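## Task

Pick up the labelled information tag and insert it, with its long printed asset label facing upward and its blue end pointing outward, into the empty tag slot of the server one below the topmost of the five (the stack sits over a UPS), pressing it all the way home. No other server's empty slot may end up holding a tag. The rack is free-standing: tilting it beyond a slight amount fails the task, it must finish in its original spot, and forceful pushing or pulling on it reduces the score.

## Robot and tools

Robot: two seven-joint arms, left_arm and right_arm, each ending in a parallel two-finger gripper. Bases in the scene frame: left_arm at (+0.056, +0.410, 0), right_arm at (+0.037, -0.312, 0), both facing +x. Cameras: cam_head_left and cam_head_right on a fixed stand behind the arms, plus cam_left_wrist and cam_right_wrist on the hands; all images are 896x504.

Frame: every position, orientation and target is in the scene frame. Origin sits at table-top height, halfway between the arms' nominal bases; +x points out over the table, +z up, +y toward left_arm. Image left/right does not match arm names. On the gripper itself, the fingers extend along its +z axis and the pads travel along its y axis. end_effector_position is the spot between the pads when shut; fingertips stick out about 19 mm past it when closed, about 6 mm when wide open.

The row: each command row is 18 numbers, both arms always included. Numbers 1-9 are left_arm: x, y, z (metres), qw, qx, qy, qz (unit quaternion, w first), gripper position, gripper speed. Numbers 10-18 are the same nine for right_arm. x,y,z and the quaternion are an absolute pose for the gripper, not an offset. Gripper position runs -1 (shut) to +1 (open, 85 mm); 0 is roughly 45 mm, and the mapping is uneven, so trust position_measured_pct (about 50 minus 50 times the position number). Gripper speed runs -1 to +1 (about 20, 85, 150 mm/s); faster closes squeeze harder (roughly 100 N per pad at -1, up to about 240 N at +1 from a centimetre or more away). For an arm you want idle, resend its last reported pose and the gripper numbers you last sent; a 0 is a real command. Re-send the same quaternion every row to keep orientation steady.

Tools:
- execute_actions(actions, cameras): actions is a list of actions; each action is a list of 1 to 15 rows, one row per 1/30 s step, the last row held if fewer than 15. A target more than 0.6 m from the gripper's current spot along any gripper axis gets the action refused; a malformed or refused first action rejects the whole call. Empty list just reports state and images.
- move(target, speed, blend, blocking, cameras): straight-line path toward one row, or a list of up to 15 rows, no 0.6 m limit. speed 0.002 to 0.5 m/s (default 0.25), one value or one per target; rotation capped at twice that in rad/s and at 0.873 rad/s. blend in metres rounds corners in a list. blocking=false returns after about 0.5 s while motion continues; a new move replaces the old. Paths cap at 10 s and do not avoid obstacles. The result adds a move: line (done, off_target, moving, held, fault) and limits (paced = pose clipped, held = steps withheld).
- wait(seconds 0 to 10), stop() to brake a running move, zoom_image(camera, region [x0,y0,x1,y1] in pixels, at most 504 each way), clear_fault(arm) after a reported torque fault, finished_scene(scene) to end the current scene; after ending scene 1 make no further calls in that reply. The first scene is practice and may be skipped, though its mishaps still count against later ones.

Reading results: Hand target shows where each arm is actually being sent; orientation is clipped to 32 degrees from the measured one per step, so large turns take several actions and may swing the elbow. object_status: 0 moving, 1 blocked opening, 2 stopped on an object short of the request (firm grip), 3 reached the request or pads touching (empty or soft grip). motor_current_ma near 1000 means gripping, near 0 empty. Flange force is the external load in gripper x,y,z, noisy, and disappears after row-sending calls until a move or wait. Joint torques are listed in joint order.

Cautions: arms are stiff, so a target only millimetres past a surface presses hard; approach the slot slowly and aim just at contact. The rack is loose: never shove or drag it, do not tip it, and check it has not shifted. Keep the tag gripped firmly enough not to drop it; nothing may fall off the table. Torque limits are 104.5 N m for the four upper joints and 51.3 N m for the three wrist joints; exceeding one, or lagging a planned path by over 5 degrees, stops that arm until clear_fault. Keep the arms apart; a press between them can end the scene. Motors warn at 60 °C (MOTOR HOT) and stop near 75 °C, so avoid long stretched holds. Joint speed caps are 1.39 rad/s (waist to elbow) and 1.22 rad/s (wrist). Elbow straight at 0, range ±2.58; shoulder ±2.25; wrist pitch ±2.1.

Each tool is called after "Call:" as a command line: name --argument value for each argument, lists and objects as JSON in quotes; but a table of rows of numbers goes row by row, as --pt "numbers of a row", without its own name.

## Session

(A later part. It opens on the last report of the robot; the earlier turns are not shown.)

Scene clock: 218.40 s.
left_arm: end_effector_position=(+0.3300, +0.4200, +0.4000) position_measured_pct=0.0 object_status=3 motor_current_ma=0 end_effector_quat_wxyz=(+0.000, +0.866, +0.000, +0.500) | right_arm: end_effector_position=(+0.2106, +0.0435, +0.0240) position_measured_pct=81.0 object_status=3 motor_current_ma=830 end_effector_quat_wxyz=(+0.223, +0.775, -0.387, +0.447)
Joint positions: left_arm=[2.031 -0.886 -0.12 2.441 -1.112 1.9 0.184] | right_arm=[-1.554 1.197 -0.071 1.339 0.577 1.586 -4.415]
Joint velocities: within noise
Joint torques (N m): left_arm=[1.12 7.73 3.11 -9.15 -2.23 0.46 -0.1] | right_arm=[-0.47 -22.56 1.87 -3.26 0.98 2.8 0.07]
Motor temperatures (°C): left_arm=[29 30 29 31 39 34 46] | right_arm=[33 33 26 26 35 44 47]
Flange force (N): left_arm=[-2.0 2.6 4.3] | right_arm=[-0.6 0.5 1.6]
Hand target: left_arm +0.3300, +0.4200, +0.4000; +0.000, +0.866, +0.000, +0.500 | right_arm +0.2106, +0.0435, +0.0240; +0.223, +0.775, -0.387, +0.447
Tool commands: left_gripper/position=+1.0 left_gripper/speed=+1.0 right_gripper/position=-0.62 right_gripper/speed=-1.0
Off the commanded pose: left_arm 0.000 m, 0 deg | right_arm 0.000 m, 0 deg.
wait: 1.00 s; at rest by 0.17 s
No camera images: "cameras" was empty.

Call:
move --pt "0.33 0.42 0.40 0 0.866 0 0.5 1 1 0.215 0.035 0.18 0.2235 0.7747 -0.3871 0.4473 -0.62 -1" --pt "0.33 0.42 0.40 0 0.866 0 0.5 1 1 0.45 -0.05 0.40 0 0.866 0 0.5 -0.62 -1" --speed '[0.08,0.12]'

Scene clock: 232.10 s.
left_arm: end_effector_position=(+0.3300, +0.4200, +0.4000) position_measured_pct=0.0 object_status=3 motor_current_ma=0 end_effector_quat_wxyz=(+0.000, +0.866, +0.000, +0.500) | right_arm: end_effector_position=(+0.4500, -0.0500, +0.4000) position_measured_pct=81.0 object_status=3 motor_current_ma=830 end_effector_quat_wxyz=(+0.000, +0.866, +0.000, +0.500)
Joint positions: left_arm=[2.031 -0.886 -0.12 2.441 -1.112 1.9 0.184] | right_arm=[-1.145 0.05 -0.005 2.017 1.24 0.99 -3.424]
Joint velocities: within noise
Joint torques (N m): left_arm=[1.07 7.69 3.08 -9.09 -2.24 0.45 -0.11] | right_arm=[-0.46 -10.37 0.73 -8.83 2.27 0.98 0.07]
Motor temperatures (°C): left_arm=[29 30 29 31 39 34 46] | right_arm=[33 33 26 26 35 44 47]
Flange force (N): left_arm=[-2.0 2.8 4.0] | right_arm=[0.3 -0.8 0.9]
Hand target: left_arm +0.3300, +0.4200, +0.4000; +0.000, +0.866, +0.000, +0.500 | right_arm +0.4500, -0.0500, +0.4000; +0.000, +0.866, +0.000, +0.500
Off the commanded pose: left_arm 0.000 m, 0 deg | right_arm 0.000 m, 0 deg.
move: done
camera_calibration:
cam_left_wrist: T_world_to_cam=[[0.0138244, -0.999869, 0.00837383, 0.415759], [-0.501484, -0.0141784, -0.865051, 0.573759], [0.865056, 0.00775946, -0.501615, 0.0586813], [0, 0, 0, 1]] pos_world=[0.231221, 0.423385, 0.522284]
cam_right_wrist: T_world_to_cam=[[0.0105187, -0.999411, -0.0326565, -0.0385313], [-0.523693, 0.0223153, -0.851615, 0.631836], [0.851842, 0.0260598, -0.52315, -0.0229275], [0, 0, 0, 1]] pos_world=[0.350824, -0.0520108, 0.524828]

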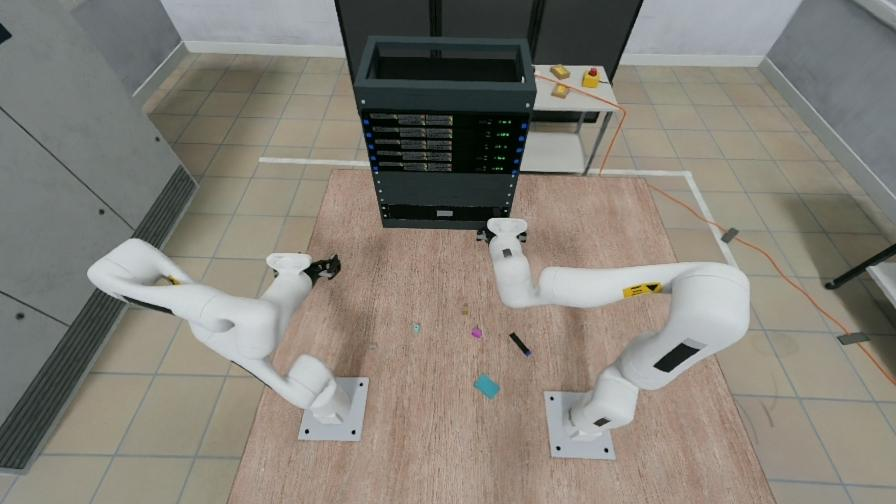

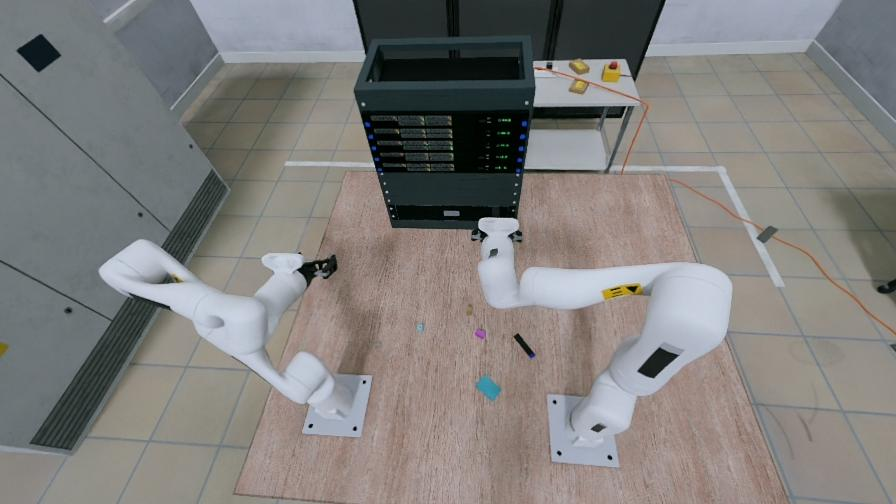

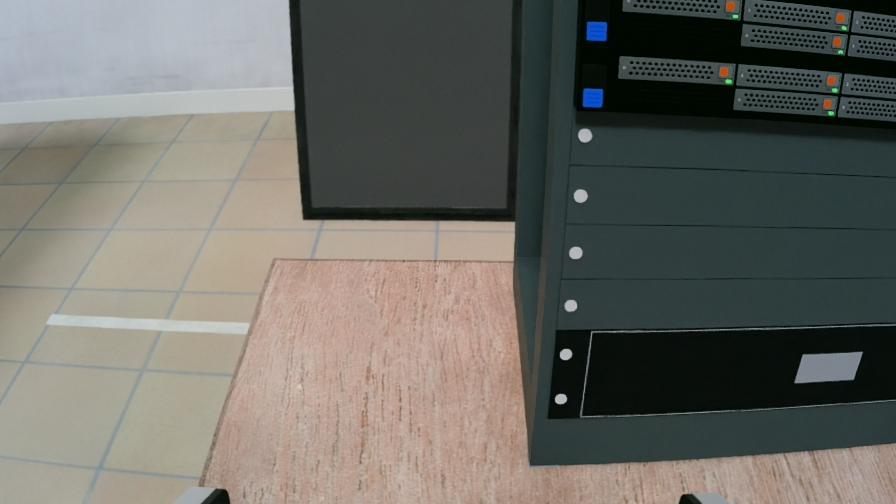

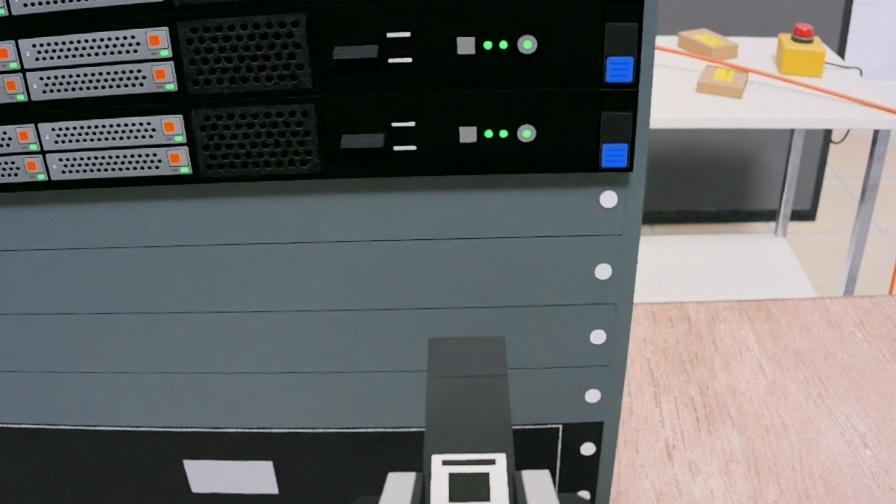

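Call:
move --pt "0.33 0.42 0.40 0 0.866 0 0.5 1 1 0.45 -0.04 0.42 -0.3536 0.6124 -0.6124 0.3536 -0.62 -1" --pt "0.33 0.42 0.40 0 0.866 0 0.5 1 1 0.46 -0.03 0.43 -0.5 0 -0.866 0 -0.62 -1" --pt "0.33 0.42 0.40 0 0.866 0 0.5 1 1 0.50 0.0 0.45 -0.866 0 -0.5 0 -0.62 -1" --speed 0.25

Call:
zoom_image --camera "cam_head_left" --region '[440, 100, 540, 180]'

Call:
zoom_image --camera "cam_head_right" --region '[440, 100, 540, 180]'

Scene clock: 253.57 s.
left_arm: end_effector_position=(+0.3300, +0.4200, +0.4000) position_measured_pct=0.0 object_status=3 motor_current_ma=0 end_effector_quat_wxyz=(+0.000, +0.866, +0.000, +0.500) | right_arm: end_effector_position=(+0.5000, +0.0000, +0.4500) position_measured_pct=81.0 object_status=3 motor_current_ma=830 end_effector_quat_wxyz=(+0.866, +0.000, +0.500, +0.000)
Joint positions: left_arm=[2.031 -0.886 -0.12 2.441 -1.112 1.9 0.184] | right_arm=[-1.22 0.747 0.194 2.143 2.117 1.85 -7.678]
Joint velocities: within noise
Joint torques (N m): left_arm=[1.13 7.72 3.05 -9.13 -2.23 0.47 -0.11] | right_arm=[-0.41 -17.09 3.49 -3.77 0.62 2.92 0.1]
Motor temperatures (°C): left_arm=[29 30 29 31 39 34 46] | right_arm=[33 32 26 27 35 44 47]
Flange force (N): left_arm=[-2.2 2.6 4.0] | right_arm=[1.2 -0.5 -0.5]
Hand target: left_arm +0.3300, +0.4200, +0.4000; +0.000, +0.866, +0.000, +0.500 | right_arm +0.5000, +0.0000, +0.4500; +0.866, +0.000, +0.500, +0.000
Off the commanded pose: left_arm 0.000 m, 0 deg | right_arm 0.000 m, 0 deg.
move: done
camera_calibration:
cam_left_wrist: T_world_to_cam=[[0.0138244, -0.999869, 0.00837383, 0.415759], [-0.501484, -0.0141784, -0.865051, 0.573759], [0.865056, 0.00775946, -0.501615, 0.0586813], [0, 0, 0, 1]] pos_world=[0.231221, 0.423385, 0.522284]
cam_right_wrist: T_world_to_cam=[[0.010382, 0.999412, 0.0326897, -0.016801], [-0.523692, -0.0224152, 0.851613, -0.0669669], [0.851844, -0.0259608, 0.523151, -0.511502], [0, 0, 0, 1]] pos_world=[0.400824, 0.002011, 0.325172]

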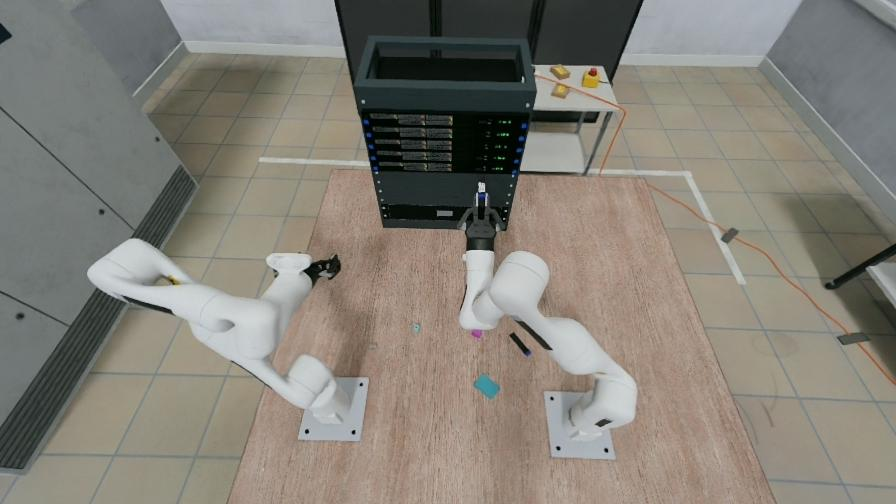

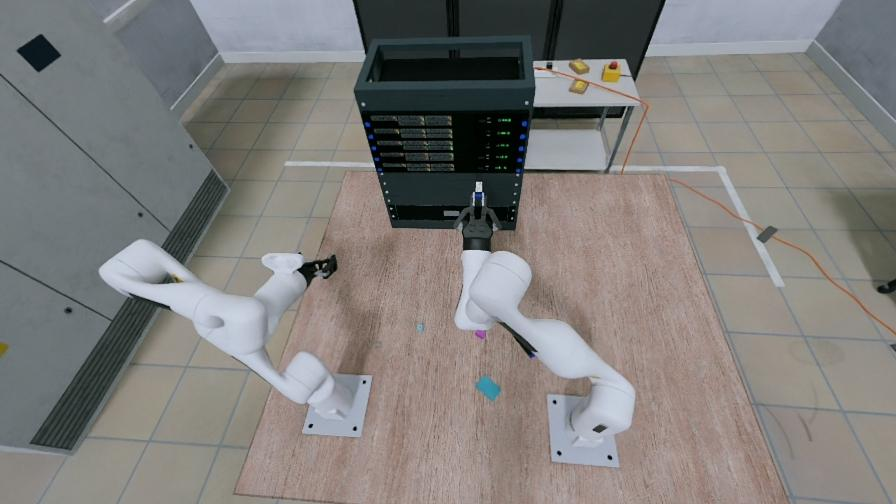

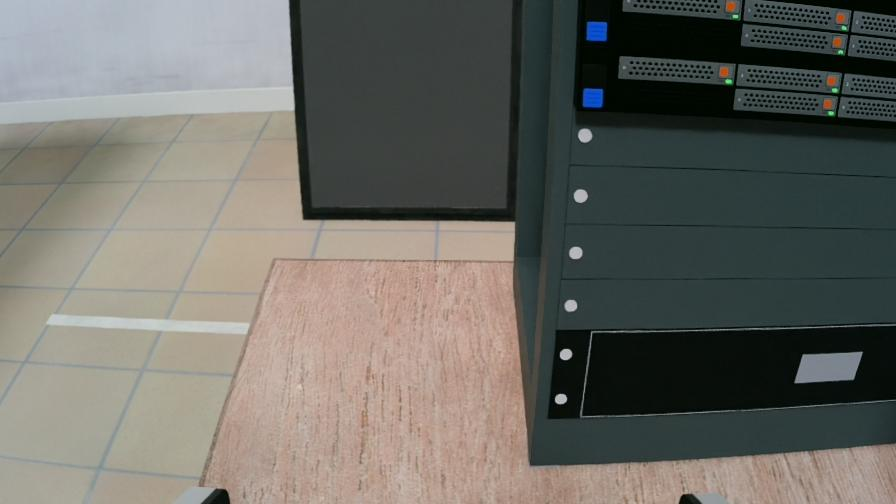

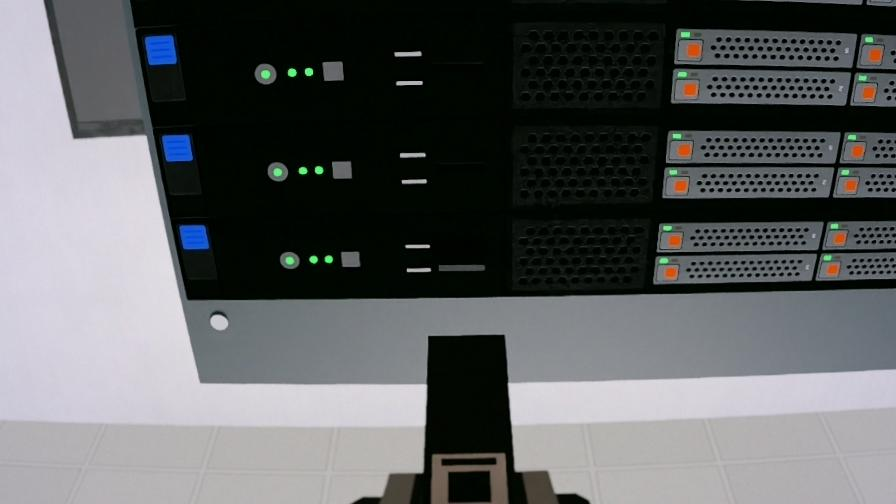

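Scaled by 5.040.

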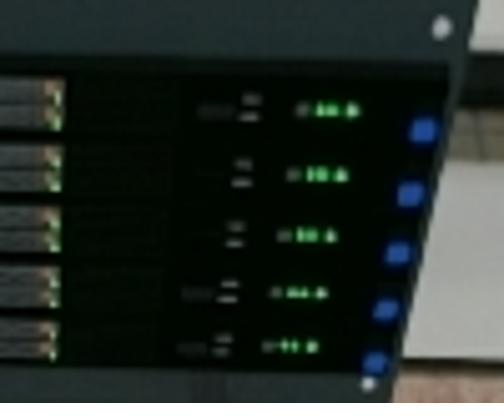

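Scaled by 5.040.

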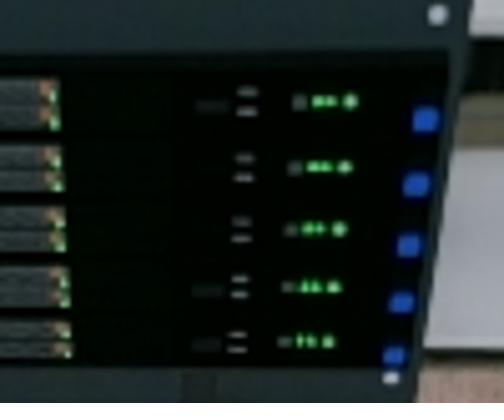

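Call:
zoom_image --camera "cam_right_wrist" --region '[370, 120, 540, 290]'

Call:
zoom_image --camera "cam_head_left" --region '[450, 160, 510, 220]'

Call:
zoom_image --camera "cam_right_wrist" --region '[330, 310, 590, 504]'

Scaled by 2.965 from the camera's 896x504 image, which has a finer 1280x720 frame.

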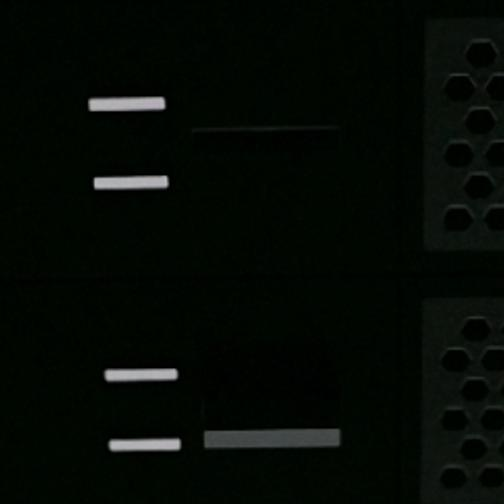

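Scaled by 8.400.

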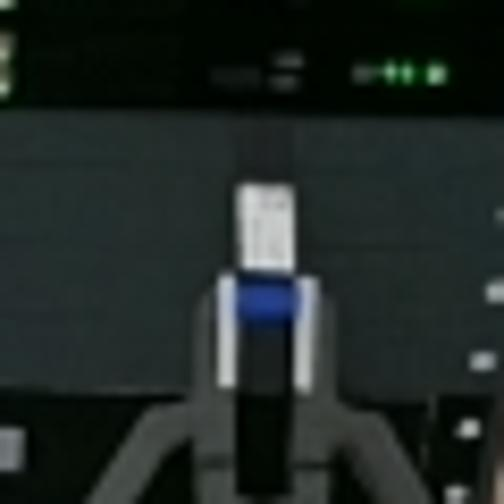

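Scaled by 1.938 from the camera's 896x504 image, which has a finer 1280x720 frame.

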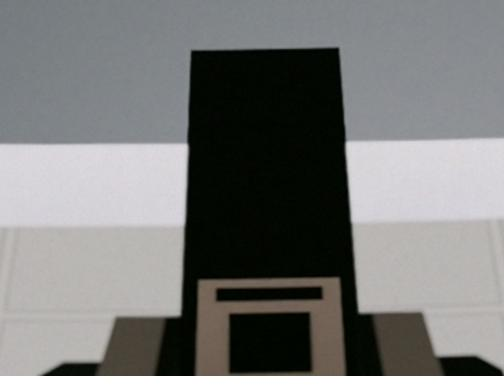

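Call:
zoom_image --camera "cam_right_wrist" --region '[150, 270, 390, 400]'

Call:
zoom_image --camera "cam_right_wrist" --region '[656, 270, 896, 400]'

Scaled by 2.100 from the camera's 896x504 image, which has a finer 1280x720 frame.

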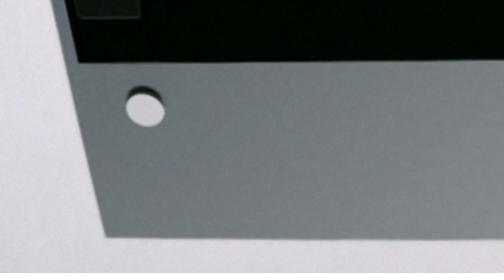

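Scaled by 2.100 from the camera's 896x504 image, which has a finer 1280x720 frame.

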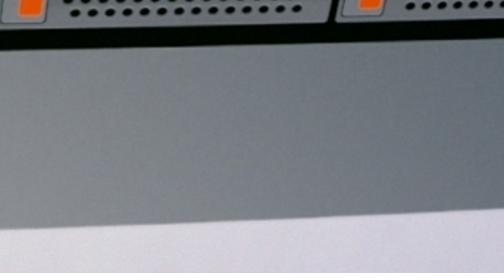

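Call:
move --target '[0.33,0.42,0.40,0,0.866,0,0.5,1,1,0.59,-0.003,0.465,0.866,-0.0022,0.5,0.0038,-0.62,-1]' --speed 0.06 --cameras '["cam_right_wrist","cam_head_left"]'

Call:
zoom_image --camera "cam_right_wrist" --region '[370, 150, 570, 350]'

Scene clock: 352.43 s.
left_arm: end_effector_position=(+0.3300, +0.4200, +0.4000) position_measured_pct=0.0 object_status=3 motor_current_ma=0 end_effector_quat_wxyz=(+0.000, +0.866, +0.000, +0.500) | right_arm: end_effector_position=(+0.5900, -0.0030, +0.4650) position_measured_pct=81.0 object_status=3 motor_current_ma=830 end_effector_quat_wxyz=(+0.866, -0.002, +0.500, +0.004)
Joint positions: left_arm=[2.031 -0.886 -0.12 2.441 -1.112 1.9 0.184] | right_arm=[-1.07 0.765 0.275 1.973 2.303 1.674 -7.652]
Joint velocities: within noise
Joint torques (N m): left_arm=[1.09 7.75 3.1 -9.12 -2.27 0.45 -0.11] | right_arm=[-0.49 -19.14 3.93 -5.53 0.72 2.84 0.07]
Motor temperatures (°C): left_arm=[29 30 29 31 39 34 46] | right_arm=[32 32 26 27 35 44 47]
Flange force (N): left_arm=[-2.0 2.6 4.1] | right_arm=[1.7 -0.1 -0.2]
Hand target: left_arm +0.3300, +0.4200, +0.4000; +0.000, +0.866, +0.000, +0.500 | right_arm +0.5900, -0.0030, +0.4650; +0.866, -0.002, +0.500, +0.004
Off the commanded pose: left_arm 0.000 m, 0 deg | right_arm 0.000 m, 0 deg.
move: done
camera_calibration:
cam_right_wrist: T_world_to_cam=[[0.00169567, 0.999467, 0.0325924, -0.0100407], [-0.523394, -0.0268846, 0.851666, -0.0328738], [0.852089, -0.0185028, 0.52307, -0.596186], [0, 0, 0, 1]] pos_world=[0.490814, -0.00187953, 0.340171]
Images, in order (width x height): cam_head_left 896x504, cam_right_wrist 896x504.

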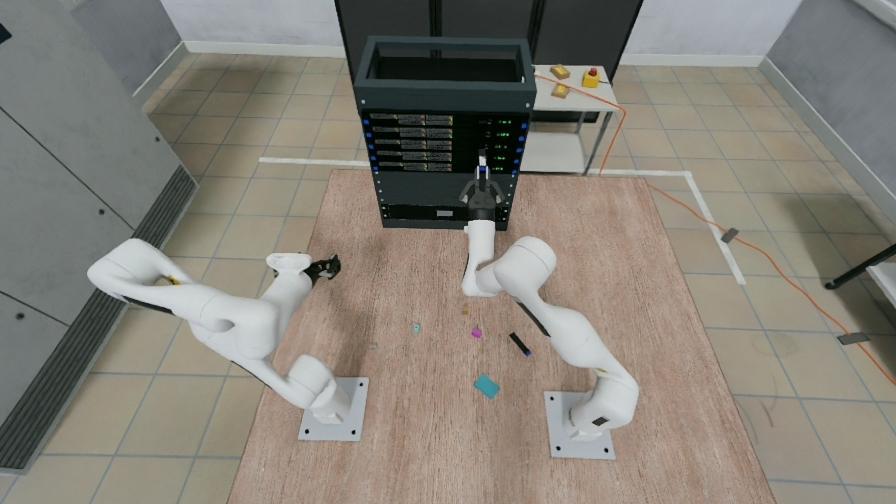

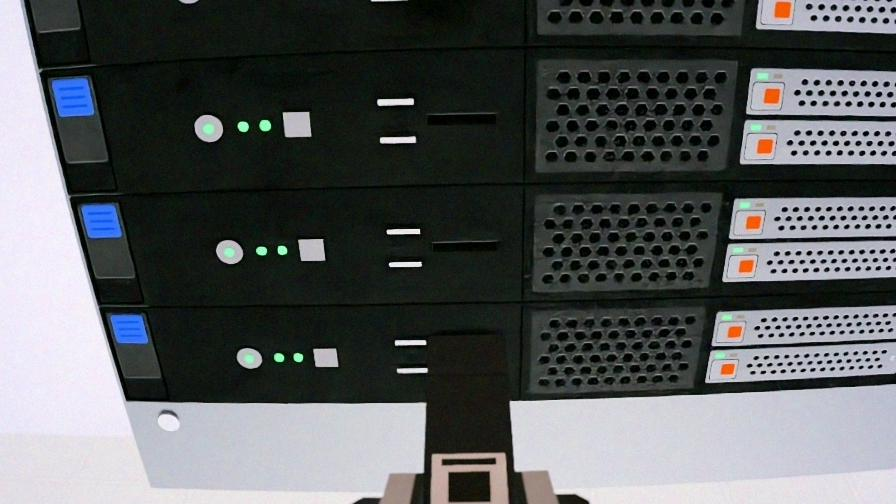

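Scaled by 2.520 from the camera's 896x504 image, which has a finer 1280x720 frame.

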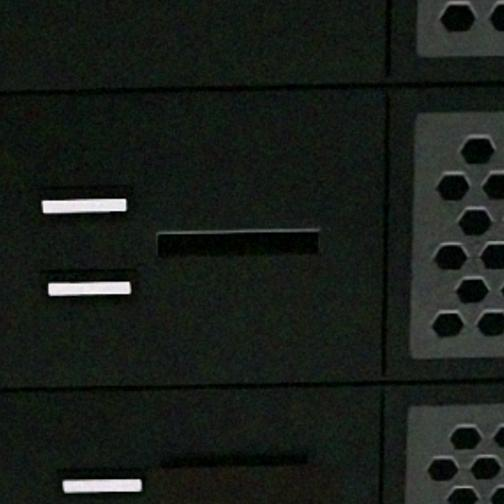

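Call:
move --target '[0.33,0.42,0.40,0,0.866,0,0.5,1,1,0.622,-0.0028,0.468,0.866,-0.0022,0.5,0.0038,-0.62,-1]' --speed 0.04 --cameras '["cam_right_wrist"]'

Call:
zoom_image --camera "cam_right_wrist" --region '[400, 270, 540, 360]'

Scene clock: 368.43 s.
left_arm: end_effector_position=(+0.3300, +0.4200, +0.4000) position_measured_pct=0.0 object_status=3 motor_current_ma=0 end_effector_quat_wxyz=(+0.000, +0.866, +0.000, +0.500) | right_arm: end_effector_position=(+0.6220, -0.0028, +0.4680) position_measured_pct=81.0 object_status=3 motor_current_ma=830 end_effector_quat_wxyz=(+0.866, -0.002, +0.500, +0.004)
Joint positions: left_arm=[2.031 -0.886 -0.12 2.441 -1.112 1.9 0.184] | right_arm=[-1.023 0.786 0.295 1.895 2.347 1.612 -7.645]
Joint velocities: within noise
Joint torques (N m): left_arm=[1.1 7.71 3.08 -9.15 -2.24 0.45 -0.13] | right_arm=[-0.45 -19.99 4.07 -6.01 0.72 2.85 0.07]
Motor temperatures (°C): left_arm=[29 30 29 31 39 34 45] | right_arm=[32 32 26 27 35 44 47]
Flange force (N): left_arm=[-2.2 2.7 4.1] | right_arm=[1.7 0.1 0.2]
Hand target: left_arm +0.3300, +0.4200, +0.4000; +0.000, +0.866, +0.000, +0.500 | right_arm +0.6220, -0.0028, +0.4680; +0.866, -0.002, +0.500, +0.004
Off the commanded pose: left_arm 0.000 m, 0 deg | right_arm 0.000 m, 0 deg.
move: done
camera_calibration:
cam_right_wrist: T_world_to_cam=[[0.00169288, 0.999467, 0.0325908, -0.0103907], [-0.523467, -0.0268832, 0.851622, -0.0186213], [0.852044, -0.0185019, 0.523143, -0.62502], [0, 0, 0, 1]] pos_world=[0.522814, -0.00167954, 0.343172]
Images, in order (width x height): cam_right_wrist 896x504.

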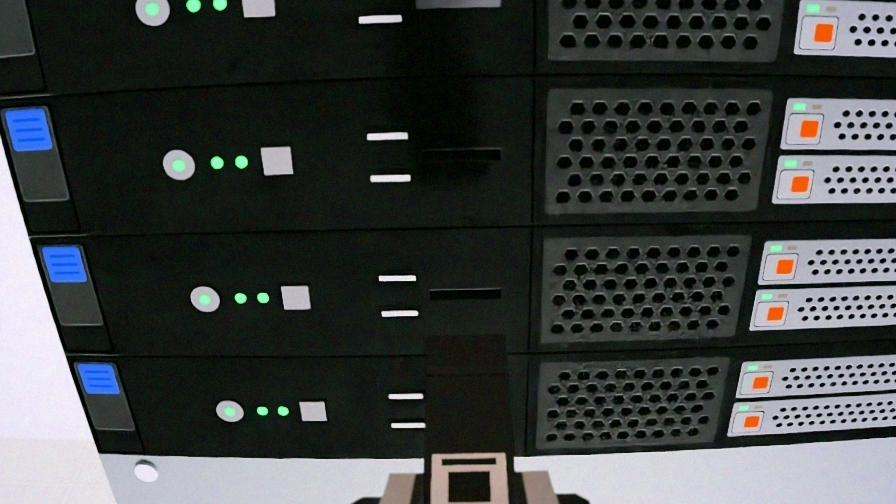

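Scaled by 3.600 from the camera's 896x504 image, which has a finer 1280x720 frame.

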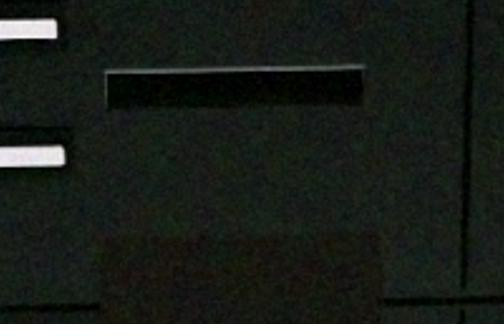

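Call:
move --target '[0.33,0.42,0.40,0,0.866,0,0.5,1,1,0.634,-0.0028,0.468,0.866,-0.0022,0.5,0.0038,-0.62,-1]' --speed 0.03 --cameras '["cam_right_wrist"]'

Call:
zoom_image --camera "cam_right_wrist" --region '[410, 300, 530, 360]'

Scene clock: 383.43 s.
left_arm: end_effector_position=(+0.3300, +0.4200, +0.4000) position_measured_pct=0.0 object_status=3 motor_current_ma=0 end_effector_quat_wxyz=(+0.000, +0.866, +0.000, +0.500) | right_arm: end_effector_position=(+0.6340, -0.0028, +0.4680) position_measured_pct=81.0 object_status=3 motor_current_ma=830 end_effector_quat_wxyz=(+0.866, -0.002, +0.500, +0.004)
Joint positions: left_arm=[2.031 -0.886 -0.12 2.441 -1.112 1.9 0.184] | right_arm=[-1.005 0.797 0.301 1.865 2.361 1.59 -7.644]
Joint velocities: within noise
Joint torques (N m): left_arm=[1.1 7.73 3.07 -9.12 -2.25 0.47 -0.12] | right_arm=[-0.44 -20.35 4.17 -6.16 0.73 2.87 0.03]
Motor temperatures (°C): left_arm=[29 30 29 31 39 34 45] | right_arm=[32 32 26 27 35 44 47]
Flange force (N): left_arm=[-2.1 2.6 4.1] | right_arm=[1.7 0.3 0.3]
Hand target: left_arm +0.3300, +0.4200, +0.4000; +0.000, +0.866, +0.000, +0.500 | right_arm +0.6340, -0.0028, +0.4680; +0.866, -0.002, +0.500, +0.004
Off the commanded pose: left_arm 0.000 m, 0 deg | right_arm 0.000 m, 0 deg.
move: done
camera_calibration:
cam_right_wrist: T_world_to_cam=[[0.00164415, 0.999465, 0.032678, -0.0104151], [-0.523394, -0.0269845, 0.851663, -0.0123933], [0.852089, -0.0185037, 0.52307, -0.635243], [0, 0, 0, 1]] pos_world=[0.534814, -0.00167924, 0.343172]
Images, in order (width x height): cam_right_wrist 896x504.

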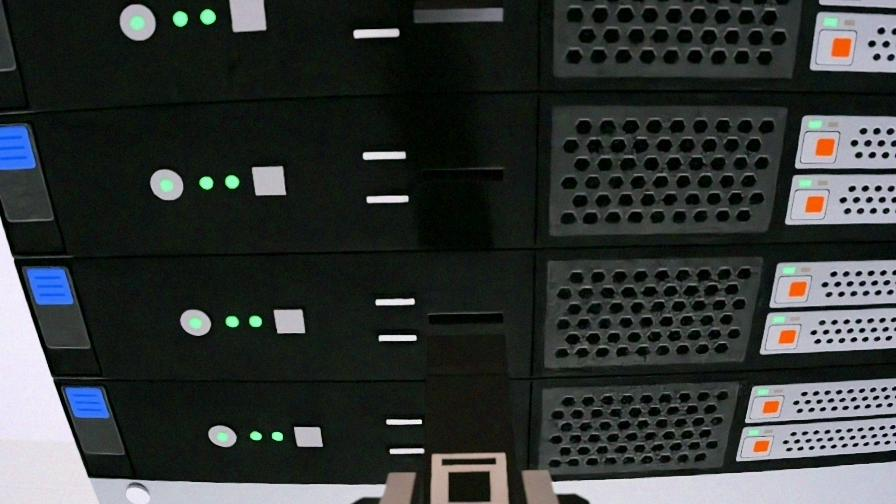

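Scaled by 4.200 from the camera's 896x504 image, which has a finer 1280x720 frame.

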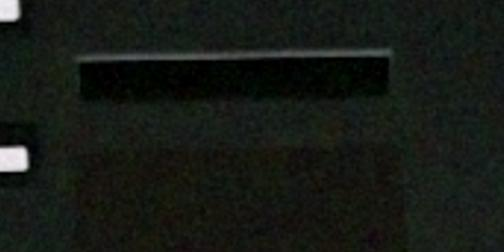

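Call:
move --target '[0.33,0.42,0.40,0,0.866,0,0.5,1,1,0.641,-0.0028,0.468,0.866,-0.0022,0.5,0.0038,-0.62,-1]' --speed 0.02 --cameras '["cam_right_wrist"]'

Call:
zoom_image --camera "cam_right_wrist" --region '[410, 310, 530, 370]'

Scene clock: 406.73 s.
left_arm: end_effector_position=(+0.3300, +0.4200, +0.4000) position_measured_pct=0.0 object_status=3 motor_current_ma=0 end_effector_quat_wxyz=(+0.000, +0.866, +0.000, +0.500) | right_arm: end_effector_position=(+0.6410, -0.0028, +0.4680) position_measured_pct=81.0 object_status=3 motor_current_ma=830 end_effector_quat_wxyz=(+0.866, -0.002, +0.500, +0.004)
Joint positions: left_arm=[2.031 -0.886 -0.12 2.441 -1.112 1.9 0.184] | right_arm=[-0.994 0.804 0.304 1.847 2.369 1.577 -7.643]
Joint velocities: within noise
Joint torques (N m): left_arm=[1.11 7.75 3.06 -9.11 -2.24 0.46 -0.1] | right_arm=[-0.39 -20.54 4.23 -6.31 0.7 2.88 0.1]
Motor temperatures (°C): left_arm=[29 30 29 31 39 34 45] | right_arm=[32 32 26 27 35 44 47]
Flange force (N): left_arm=[-2.0 2.5 4.0] | right_arm=[1.6 0.1 0.2]
Hand target: left_arm +0.3300, +0.4200, +0.4000; +0.000, +0.866, +0.000, +0.500 | right_arm +0.6410, -0.0028, +0.4680; +0.866, -0.002, +0.500, +0.004
Off the commanded pose: left_arm 0.000 m, 0 deg | right_arm 0.000 m, 0 deg.
move: done
camera_calibration:
cam_right_wrist: T_world_to_cam=[[0.00164415, 0.999465, 0.032678, -0.0104266], [-0.523394, -0.0269845, 0.851663, -0.00872949], [0.852089, -0.0185037, 0.52307, -0.641208], [0, 0, 0, 1]] pos_world=[0.541814, -0.00167924, 0.343172]
Images, in order (width x height): cam_right_wrist 896x504.

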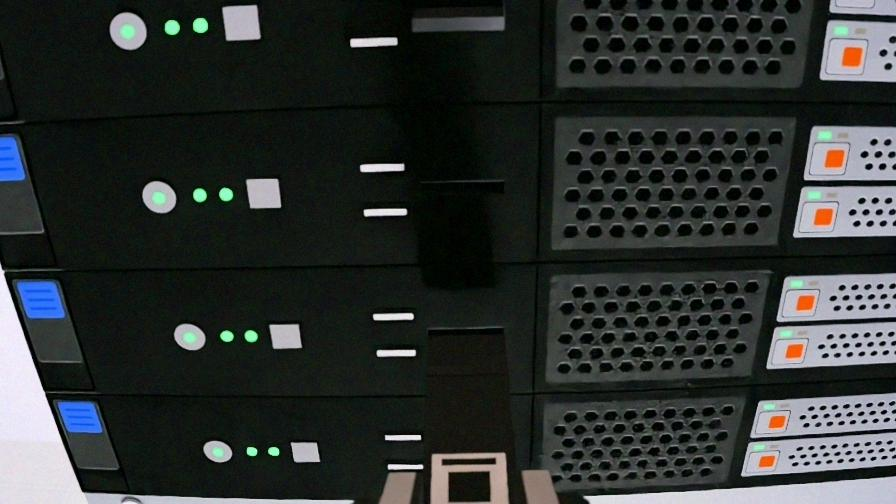

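Scaled by 4.200 from the camera's 896x504 image, which has a finer 1280x720 frame.

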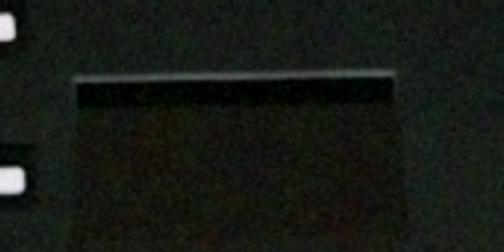

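Call:
move --target '[0.33,0.42,0.40,0,0.866,0,0.5,1,1,0.645,-0.0029,0.470,0.866,-0.0022,0.5,0.0038,-0.62,-1]' --speed 0.02 --cameras '["cam_right_wrist"]'

Call:
zoom_image --camera "cam_right_wrist" --region '[410, 310, 530, 370]'

Scene clock: 437.30 s.
left_arm: end_effector_position=(+0.3300, +0.4200, +0.4000) position_measured_pct=0.0 object_status=3 motor_current_ma=0 end_effector_quat_wxyz=(+0.000, +0.866, +0.000, +0.500) | right_arm: end_effector_position=(+0.6450, -0.0029, +0.4700) position_measured_pct=81.0 object_status=3 motor_current_ma=830 end_effector_quat_wxyz=(+0.866, -0.002, +0.500, +0.004)
Joint positions: left_arm=[2.031 -0.886 -0.12 2.441 -1.112 1.9 0.184] | right_arm=[-0.989 0.803 0.306 1.836 2.375 1.567 -7.64]
Joint velocities: within noise
Joint torques (N m): left_arm=[1.07 7.72 3.08 -9.11 -2.24 0.47 -0.09] | right_arm=[-0.46 -20.66 4.27 -6.34 0.79 2.84 0.07]
Motor temperatures (°C): left_arm=[29 30 29 31 39 34 45] | right_arm=[32 32 26 27 35 44 47]
Flange force (N): left_arm=[-1.9 2.6 4.2] | right_arm=[1.8 0.4 0.3]
Hand target: left_arm +0.3300, +0.4200, +0.4000; +0.000, +0.866, +0.000, +0.500 | right_arm +0.6450, -0.0029, +0.4700; +0.866, -0.002, +0.500, +0.004
Off the commanded pose: left_arm 0.000 m, 0 deg | right_arm 0.000 m, 0 deg.
move: done
camera_calibration:
cam_right_wrist: T_world_to_cam=[[0.00161001, 0.999469, 0.0325409, -0.0104323], [-0.523392, -0.0268856, 0.851668, -0.00834184], [0.852091, -0.0184028, 0.523071, -0.645663], [0, 0, 0, 1]] pos_world=[0.545814, -0.00167958, 0.345171]
Images, in order (width x height): cam_right_wrist 896x504.

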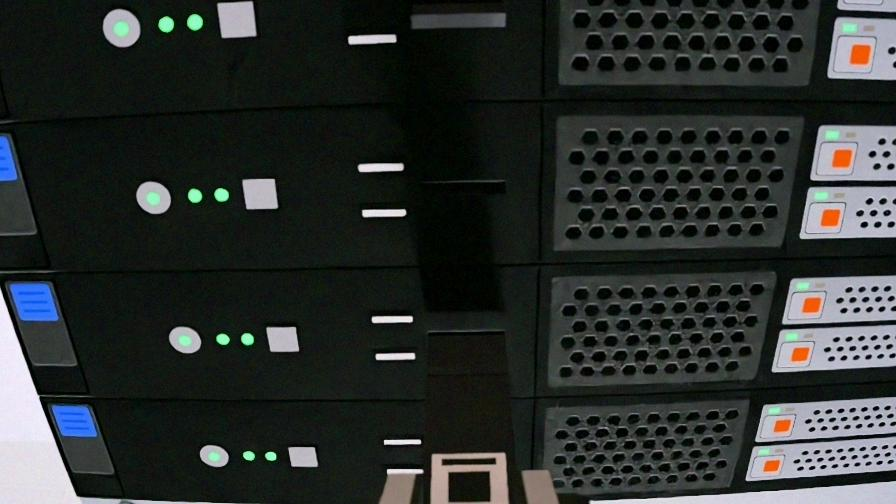

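Scaled by 4.200 from the camera's 896x504 image, which has a finer 1280x720 frame.

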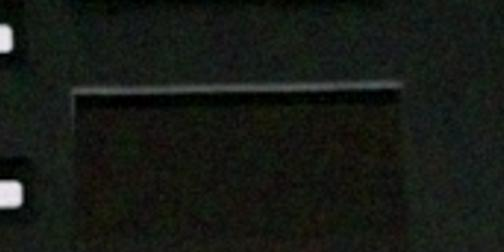

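Call:
move --target '[0.33,0.42,0.40,0,0.866,0,0.5,1,1,0.648,-0.0030,0.4722,0.866,-0.0022,0.5,0.0038,-0.62,-1]' --speed 0.015 --cameras '["cam_right_wrist"]'

Call:
zoom_image --camera "cam_right_wrist" --region '[410, 310, 530, 370]'

Scene clock: 451.63 s.
left_arm: end_effector_position=(+0.3300, +0.4200, +0.4000) position_measured_pct=0.0 object_status=3 motor_current_ma=0 end_effector_quat_wxyz=(+0.000, +0.866, +0.000, +0.500) | right_arm: end_effector_position=(+0.6480, -0.0030, +0.4722) position_measured_pct=81.0 object_status=3 motor_current_ma=830 end_effector_quat_wxyz=(+0.866, -0.002, +0.500, +0.004)
Joint positions: left_arm=[2.031 -0.886 -0.12 2.441 -1.112 1.9 0.184] | right_arm=[-0.985 0.802 0.309 1.828 2.379 1.557 -7.637]
Joint velocities: within noise
Joint torques (N m): left_arm=[1.12 7.71 3.1 -9.11 -2.24 0.48 -0.1] | right_arm=[-0.41 -20.64 4.29 -6.49 0.77 2.89 0.07]
Motor temperatures (°C): left_arm=[29 30 29 31 39 34 45] | right_arm=[32 32 26 27 35 44 47]
Flange force (N): left_arm=[-2.0 2.7 4.1] | right_arm=[1.5 0.3 0.3]
Hand target: left_arm +0.3300, +0.4200, +0.4000; +0.000, +0.866, +0.000, +0.500 | right_arm +0.6480, -0.0030, +0.4722; +0.866, -0.002, +0.500, +0.004
Off the commanded pose: left_arm 0.000 m, 0 deg | right_arm 0.000 m, 0 deg.
move: done
camera_calibration:
cam_right_wrist: T_world_to_cam=[[0.00164135, 0.999465, 0.0326764, -0.0103734], [-0.523467, -0.0269831, 0.851618, -0.00859245], [0.852044, -0.0185028, 0.523143, -0.649374], [0, 0, 0, 1]] pos_world=[0.548814, -0.00187925, 0.347372]
Images, in order (width x height): cam_right_wrist 896x504.

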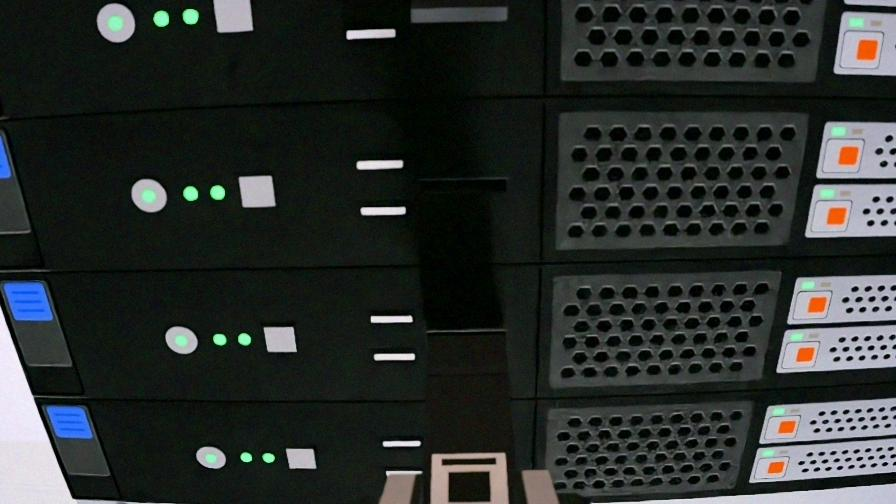

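Scaled by 4.200 from the camera's 896x504 image, which has a finer 1280x720 frame.

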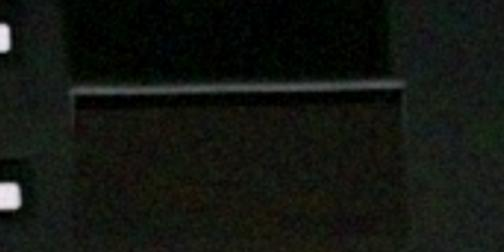

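Call:
move --target '[0.33,0.42,0.40,0,0.866,0,0.5,1,1,0.650,-0.0030,0.4721,0.866,-0.0022,0.5,0.0038,-0.62,-1]' --speed 0.01 --cameras '["cam_right_wrist"]'

Call:
zoom_image --camera "cam_right_wrist" --region '[410, 310, 530, 370]'

Scene clock: 463.57 s.
left_arm: end_effector_position=(+0.3300, +0.4200, +0.4000) position_measured_pct=0.0 object_status=3 motor_current_ma=0 end_effector_quat_wxyz=(+0.000, +0.866, +0.000, +0.500) | right_arm: end_effector_position=(+0.6500, -0.0030, +0.4721) position_measured_pct=81.0 object_status=3 motor_current_ma=830 end_effector_quat_wxyz=(+0.866, -0.002, +0.500, +0.004)
Joint positions: left_arm=[2.031 -0.886 -0.12 2.441 -1.112 1.9 0.184] | right_arm=[-0.982 0.804 0.309 1.822 2.381 1.554 -7.637]
Joint velocities: within noise
Joint torques (N m): left_arm=[1.11 7.74 3.11 -9.06 -2.24 0.48 -0.11] | right_arm=[-0.48 -20.77 4.19 -6.49 0.73 2.88 0.02]
Motor temperatures (°C): left_arm=[29 30 28 31 39 34 45] | right_arm=[32 32 26 27 35 43 47]
Flange force (N): left_arm=[-1.9 2.7 4.2] | right_arm=[1.7 0.3 0.5]
Hand target: left_arm +0.3300, +0.4200, +0.4000; +0.000, +0.866, +0.000, +0.500 | right_arm +0.6500, -0.0030, +0.4721; +0.866, -0.002, +0.500, +0.004
Off the commanded pose: left_arm 0.000 m, 0 deg | right_arm 0.000 m, 0 deg.
move: done
camera_calibration:
cam_right_wrist: T_world_to_cam=[[0.00169124, 0.999467, 0.0325935, -0.0103718], [-0.523467, -0.0268864, 0.851621, -0.00746117], [0.852044, -0.0185019, 0.523143, -0.651026], [0, 0, 0, 1]] pos_world=[0.550814, -0.00187953, 0.347272]
Images, in order (width x height): cam_right_wrist 896x504.

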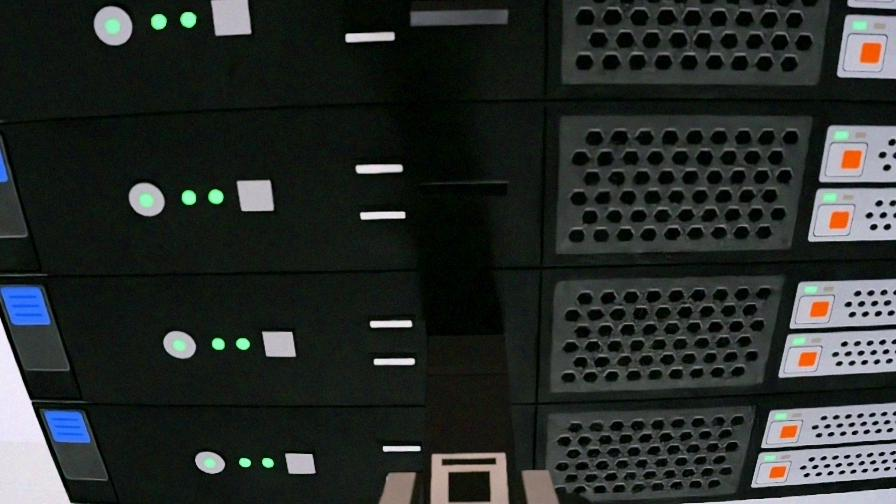

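Scaled by 4.200 from the camera's 896x504 image, which has a finer 1280x720 frame.

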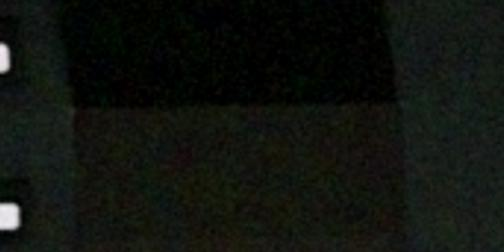

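Call:
move --target '[0.33,0.42,0.40,0,0.866,0,0.5,1,1,0.650,-0.0030,0.4727,0.866,-0.0022,0.5,0.0038,-0.62,-1]' --speed 0.01 --cameras '["cam_right_wrist"]'

Call:
zoom_image --camera "cam_right_wrist" --region '[410, 310, 530, 370]'

Scene clock: 472.13 s.
left_arm: end_effector_position=(+0.3300, +0.4200, +0.4000) position_measured_pct=0.0 object_status=3 motor_current_ma=0 end_effector_quat_wxyz=(+0.000, +0.866, +0.000, +0.500) | right_arm: end_effector_position=(+0.6500, -0.0030, +0.4727) position_measured_pct=81.0 object_status=3 motor_current_ma=830 end_effector_quat_wxyz=(+0.866, -0.002, +0.500, +0.004)
Joint positions: left_arm=[2.031 -0.886 -0.12 2.441 -1.112 1.9 0.184] | right_arm=[-0.982 0.803 0.31 1.822 2.381 1.553 -7.636]
Joint velocities: within noise
Joint torques (N m): left_arm=[1.11 7.74 3.13 -9.1 -2.25 0.44 -0.11] | right_arm=[-0.42 -20.78 4.2 -6.47 0.74 2.84 0.05]
Motor temperatures (°C): left_arm=[29 30 28 31 39 34 45] | right_arm=[32 32 26 27 35 43 47]
Flange force (N): left_arm=[-1.9 2.6 4.2] | right_arm=[1.7 0.4 0.4]
Hand target: left_arm +0.3300, +0.4200, +0.4000; +0.000, +0.866, +0.000, +0.500 | right_arm +0.6500, -0.0030, +0.4727; +0.866, -0.002, +0.500, +0.004
Off the commanded pose: left_arm 0.000 m, 0 deg | right_arm 0.000 m, 0 deg.
move: done
camera_calibration:
cam_right_wrist: T_world_to_cam=[[0.00169124, 0.999467, 0.0325935, -0.0103914], [-0.523467, -0.0268864, 0.851621, -0.00797215], [0.852044, -0.0185019, 0.523143, -0.651339], [0, 0, 0, 1]] pos_world=[0.550814, -0.00187953, 0.347872]
Images, in order (width x height): cam_right_wrist 896x504.

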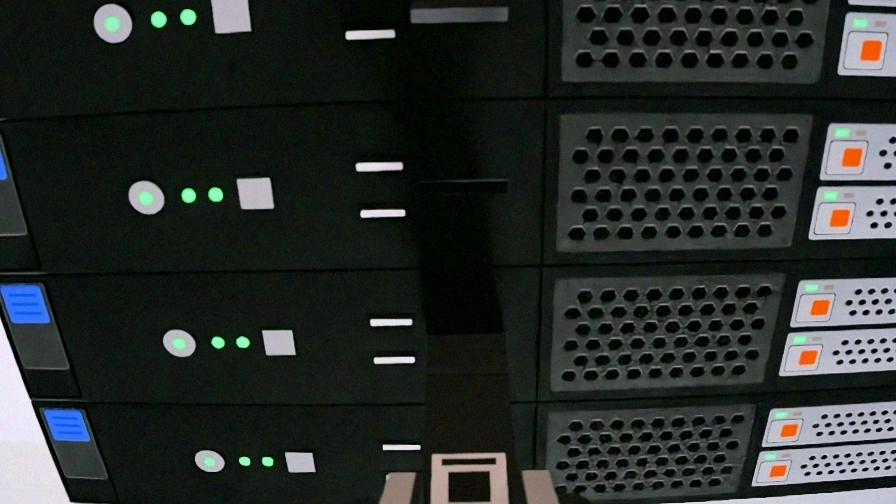

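Scaled by 4.200 from the camera's 896x504 image, which has a finer 1280x720 frame.

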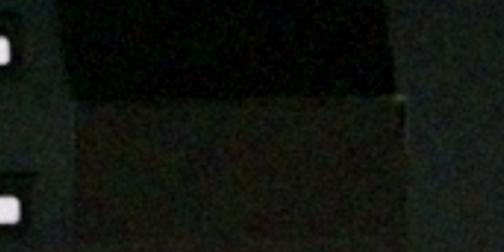

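Call:
move --target '[0.33,0.42,0.40,0,0.866,0,0.5,1,1,0.6520,-0.0030,0.4727,0.866,-0.0022,0.5,0.0038,-0.62,-1]' --speed 0.01 --cameras '["cam_right_wrist"]'

Call:
zoom_image --camera "cam_right_wrist" --region '[410, 310, 530, 370]'

Scene clock: 483.40 s.
left_arm: end_effector_position=(+0.3300, +0.4200, +0.4000) position_measured_pct=0.0 object_status=3 motor_current_ma=0 end_effector_quat_wxyz=(+0.000, +0.866, +0.000, +0.500) | right_arm: end_effector_position=(+0.6520, -0.0030, +0.4727) position_measured_pct=81.0 object_status=3 motor_current_ma=830 end_effector_quat_wxyz=(+0.866, -0.002, +0.500, +0.004)
Joint positions: left_arm=[2.031 -0.886 -0.12 2.441 -1.112 1.9 0.184] | right_arm=[-0.979 0.805 0.31 1.817 2.383 1.549 -7.636]
Joint velocities: within noise
Joint torques (N m): left_arm=[1.08 7.69 3.1 -9.11 -2.25 0.47 -0.09] | right_arm=[2.83 -18.85 4.94 -7.23 0.68 0.47 0.08]
Motor temperatures (°C): left_arm=[29 30 28 31 39 34 45] | right_arm=[32 32 26 27 35 43 47]
Flange force (N): left_arm=[-2.0 2.8 4.1] | right_arm=[-5.3 -0.8 -10.9]
Hand target: left_arm +0.3300, +0.4200, +0.4000; +0.000, +0.866, +0.000, +0.500 | right_arm +0.6520, -0.0030, +0.4727; +0.866, -0.002, +0.500, +0.004
Off the commanded pose: left_arm 0.000 m, 0 deg | right_arm 0.000 m, 0 deg.
move: done
camera_calibration:
cam_right_wrist: T_world_to_cam=[[0.00163978, 0.999465, 0.032679, -0.0104963], [-0.523467, -0.0269861, 0.851618, -0.00692167], [0.852044, -0.0185029, 0.523143, -0.653042], [0, 0, 0, 1]] pos_world=[0.552814, -0.00177924, 0.347872]
Images, in order (width x height): cam_right_wrist 896x504.

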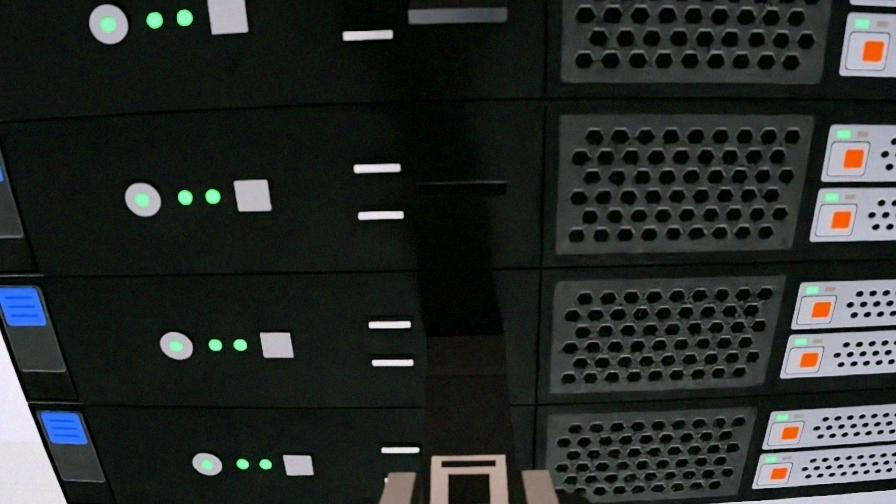

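Scaled by 4.200 from the camera's 896x504 image, which has a finer 1280x720 frame.

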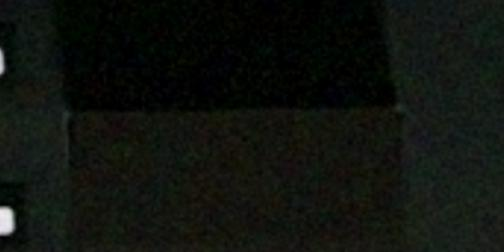

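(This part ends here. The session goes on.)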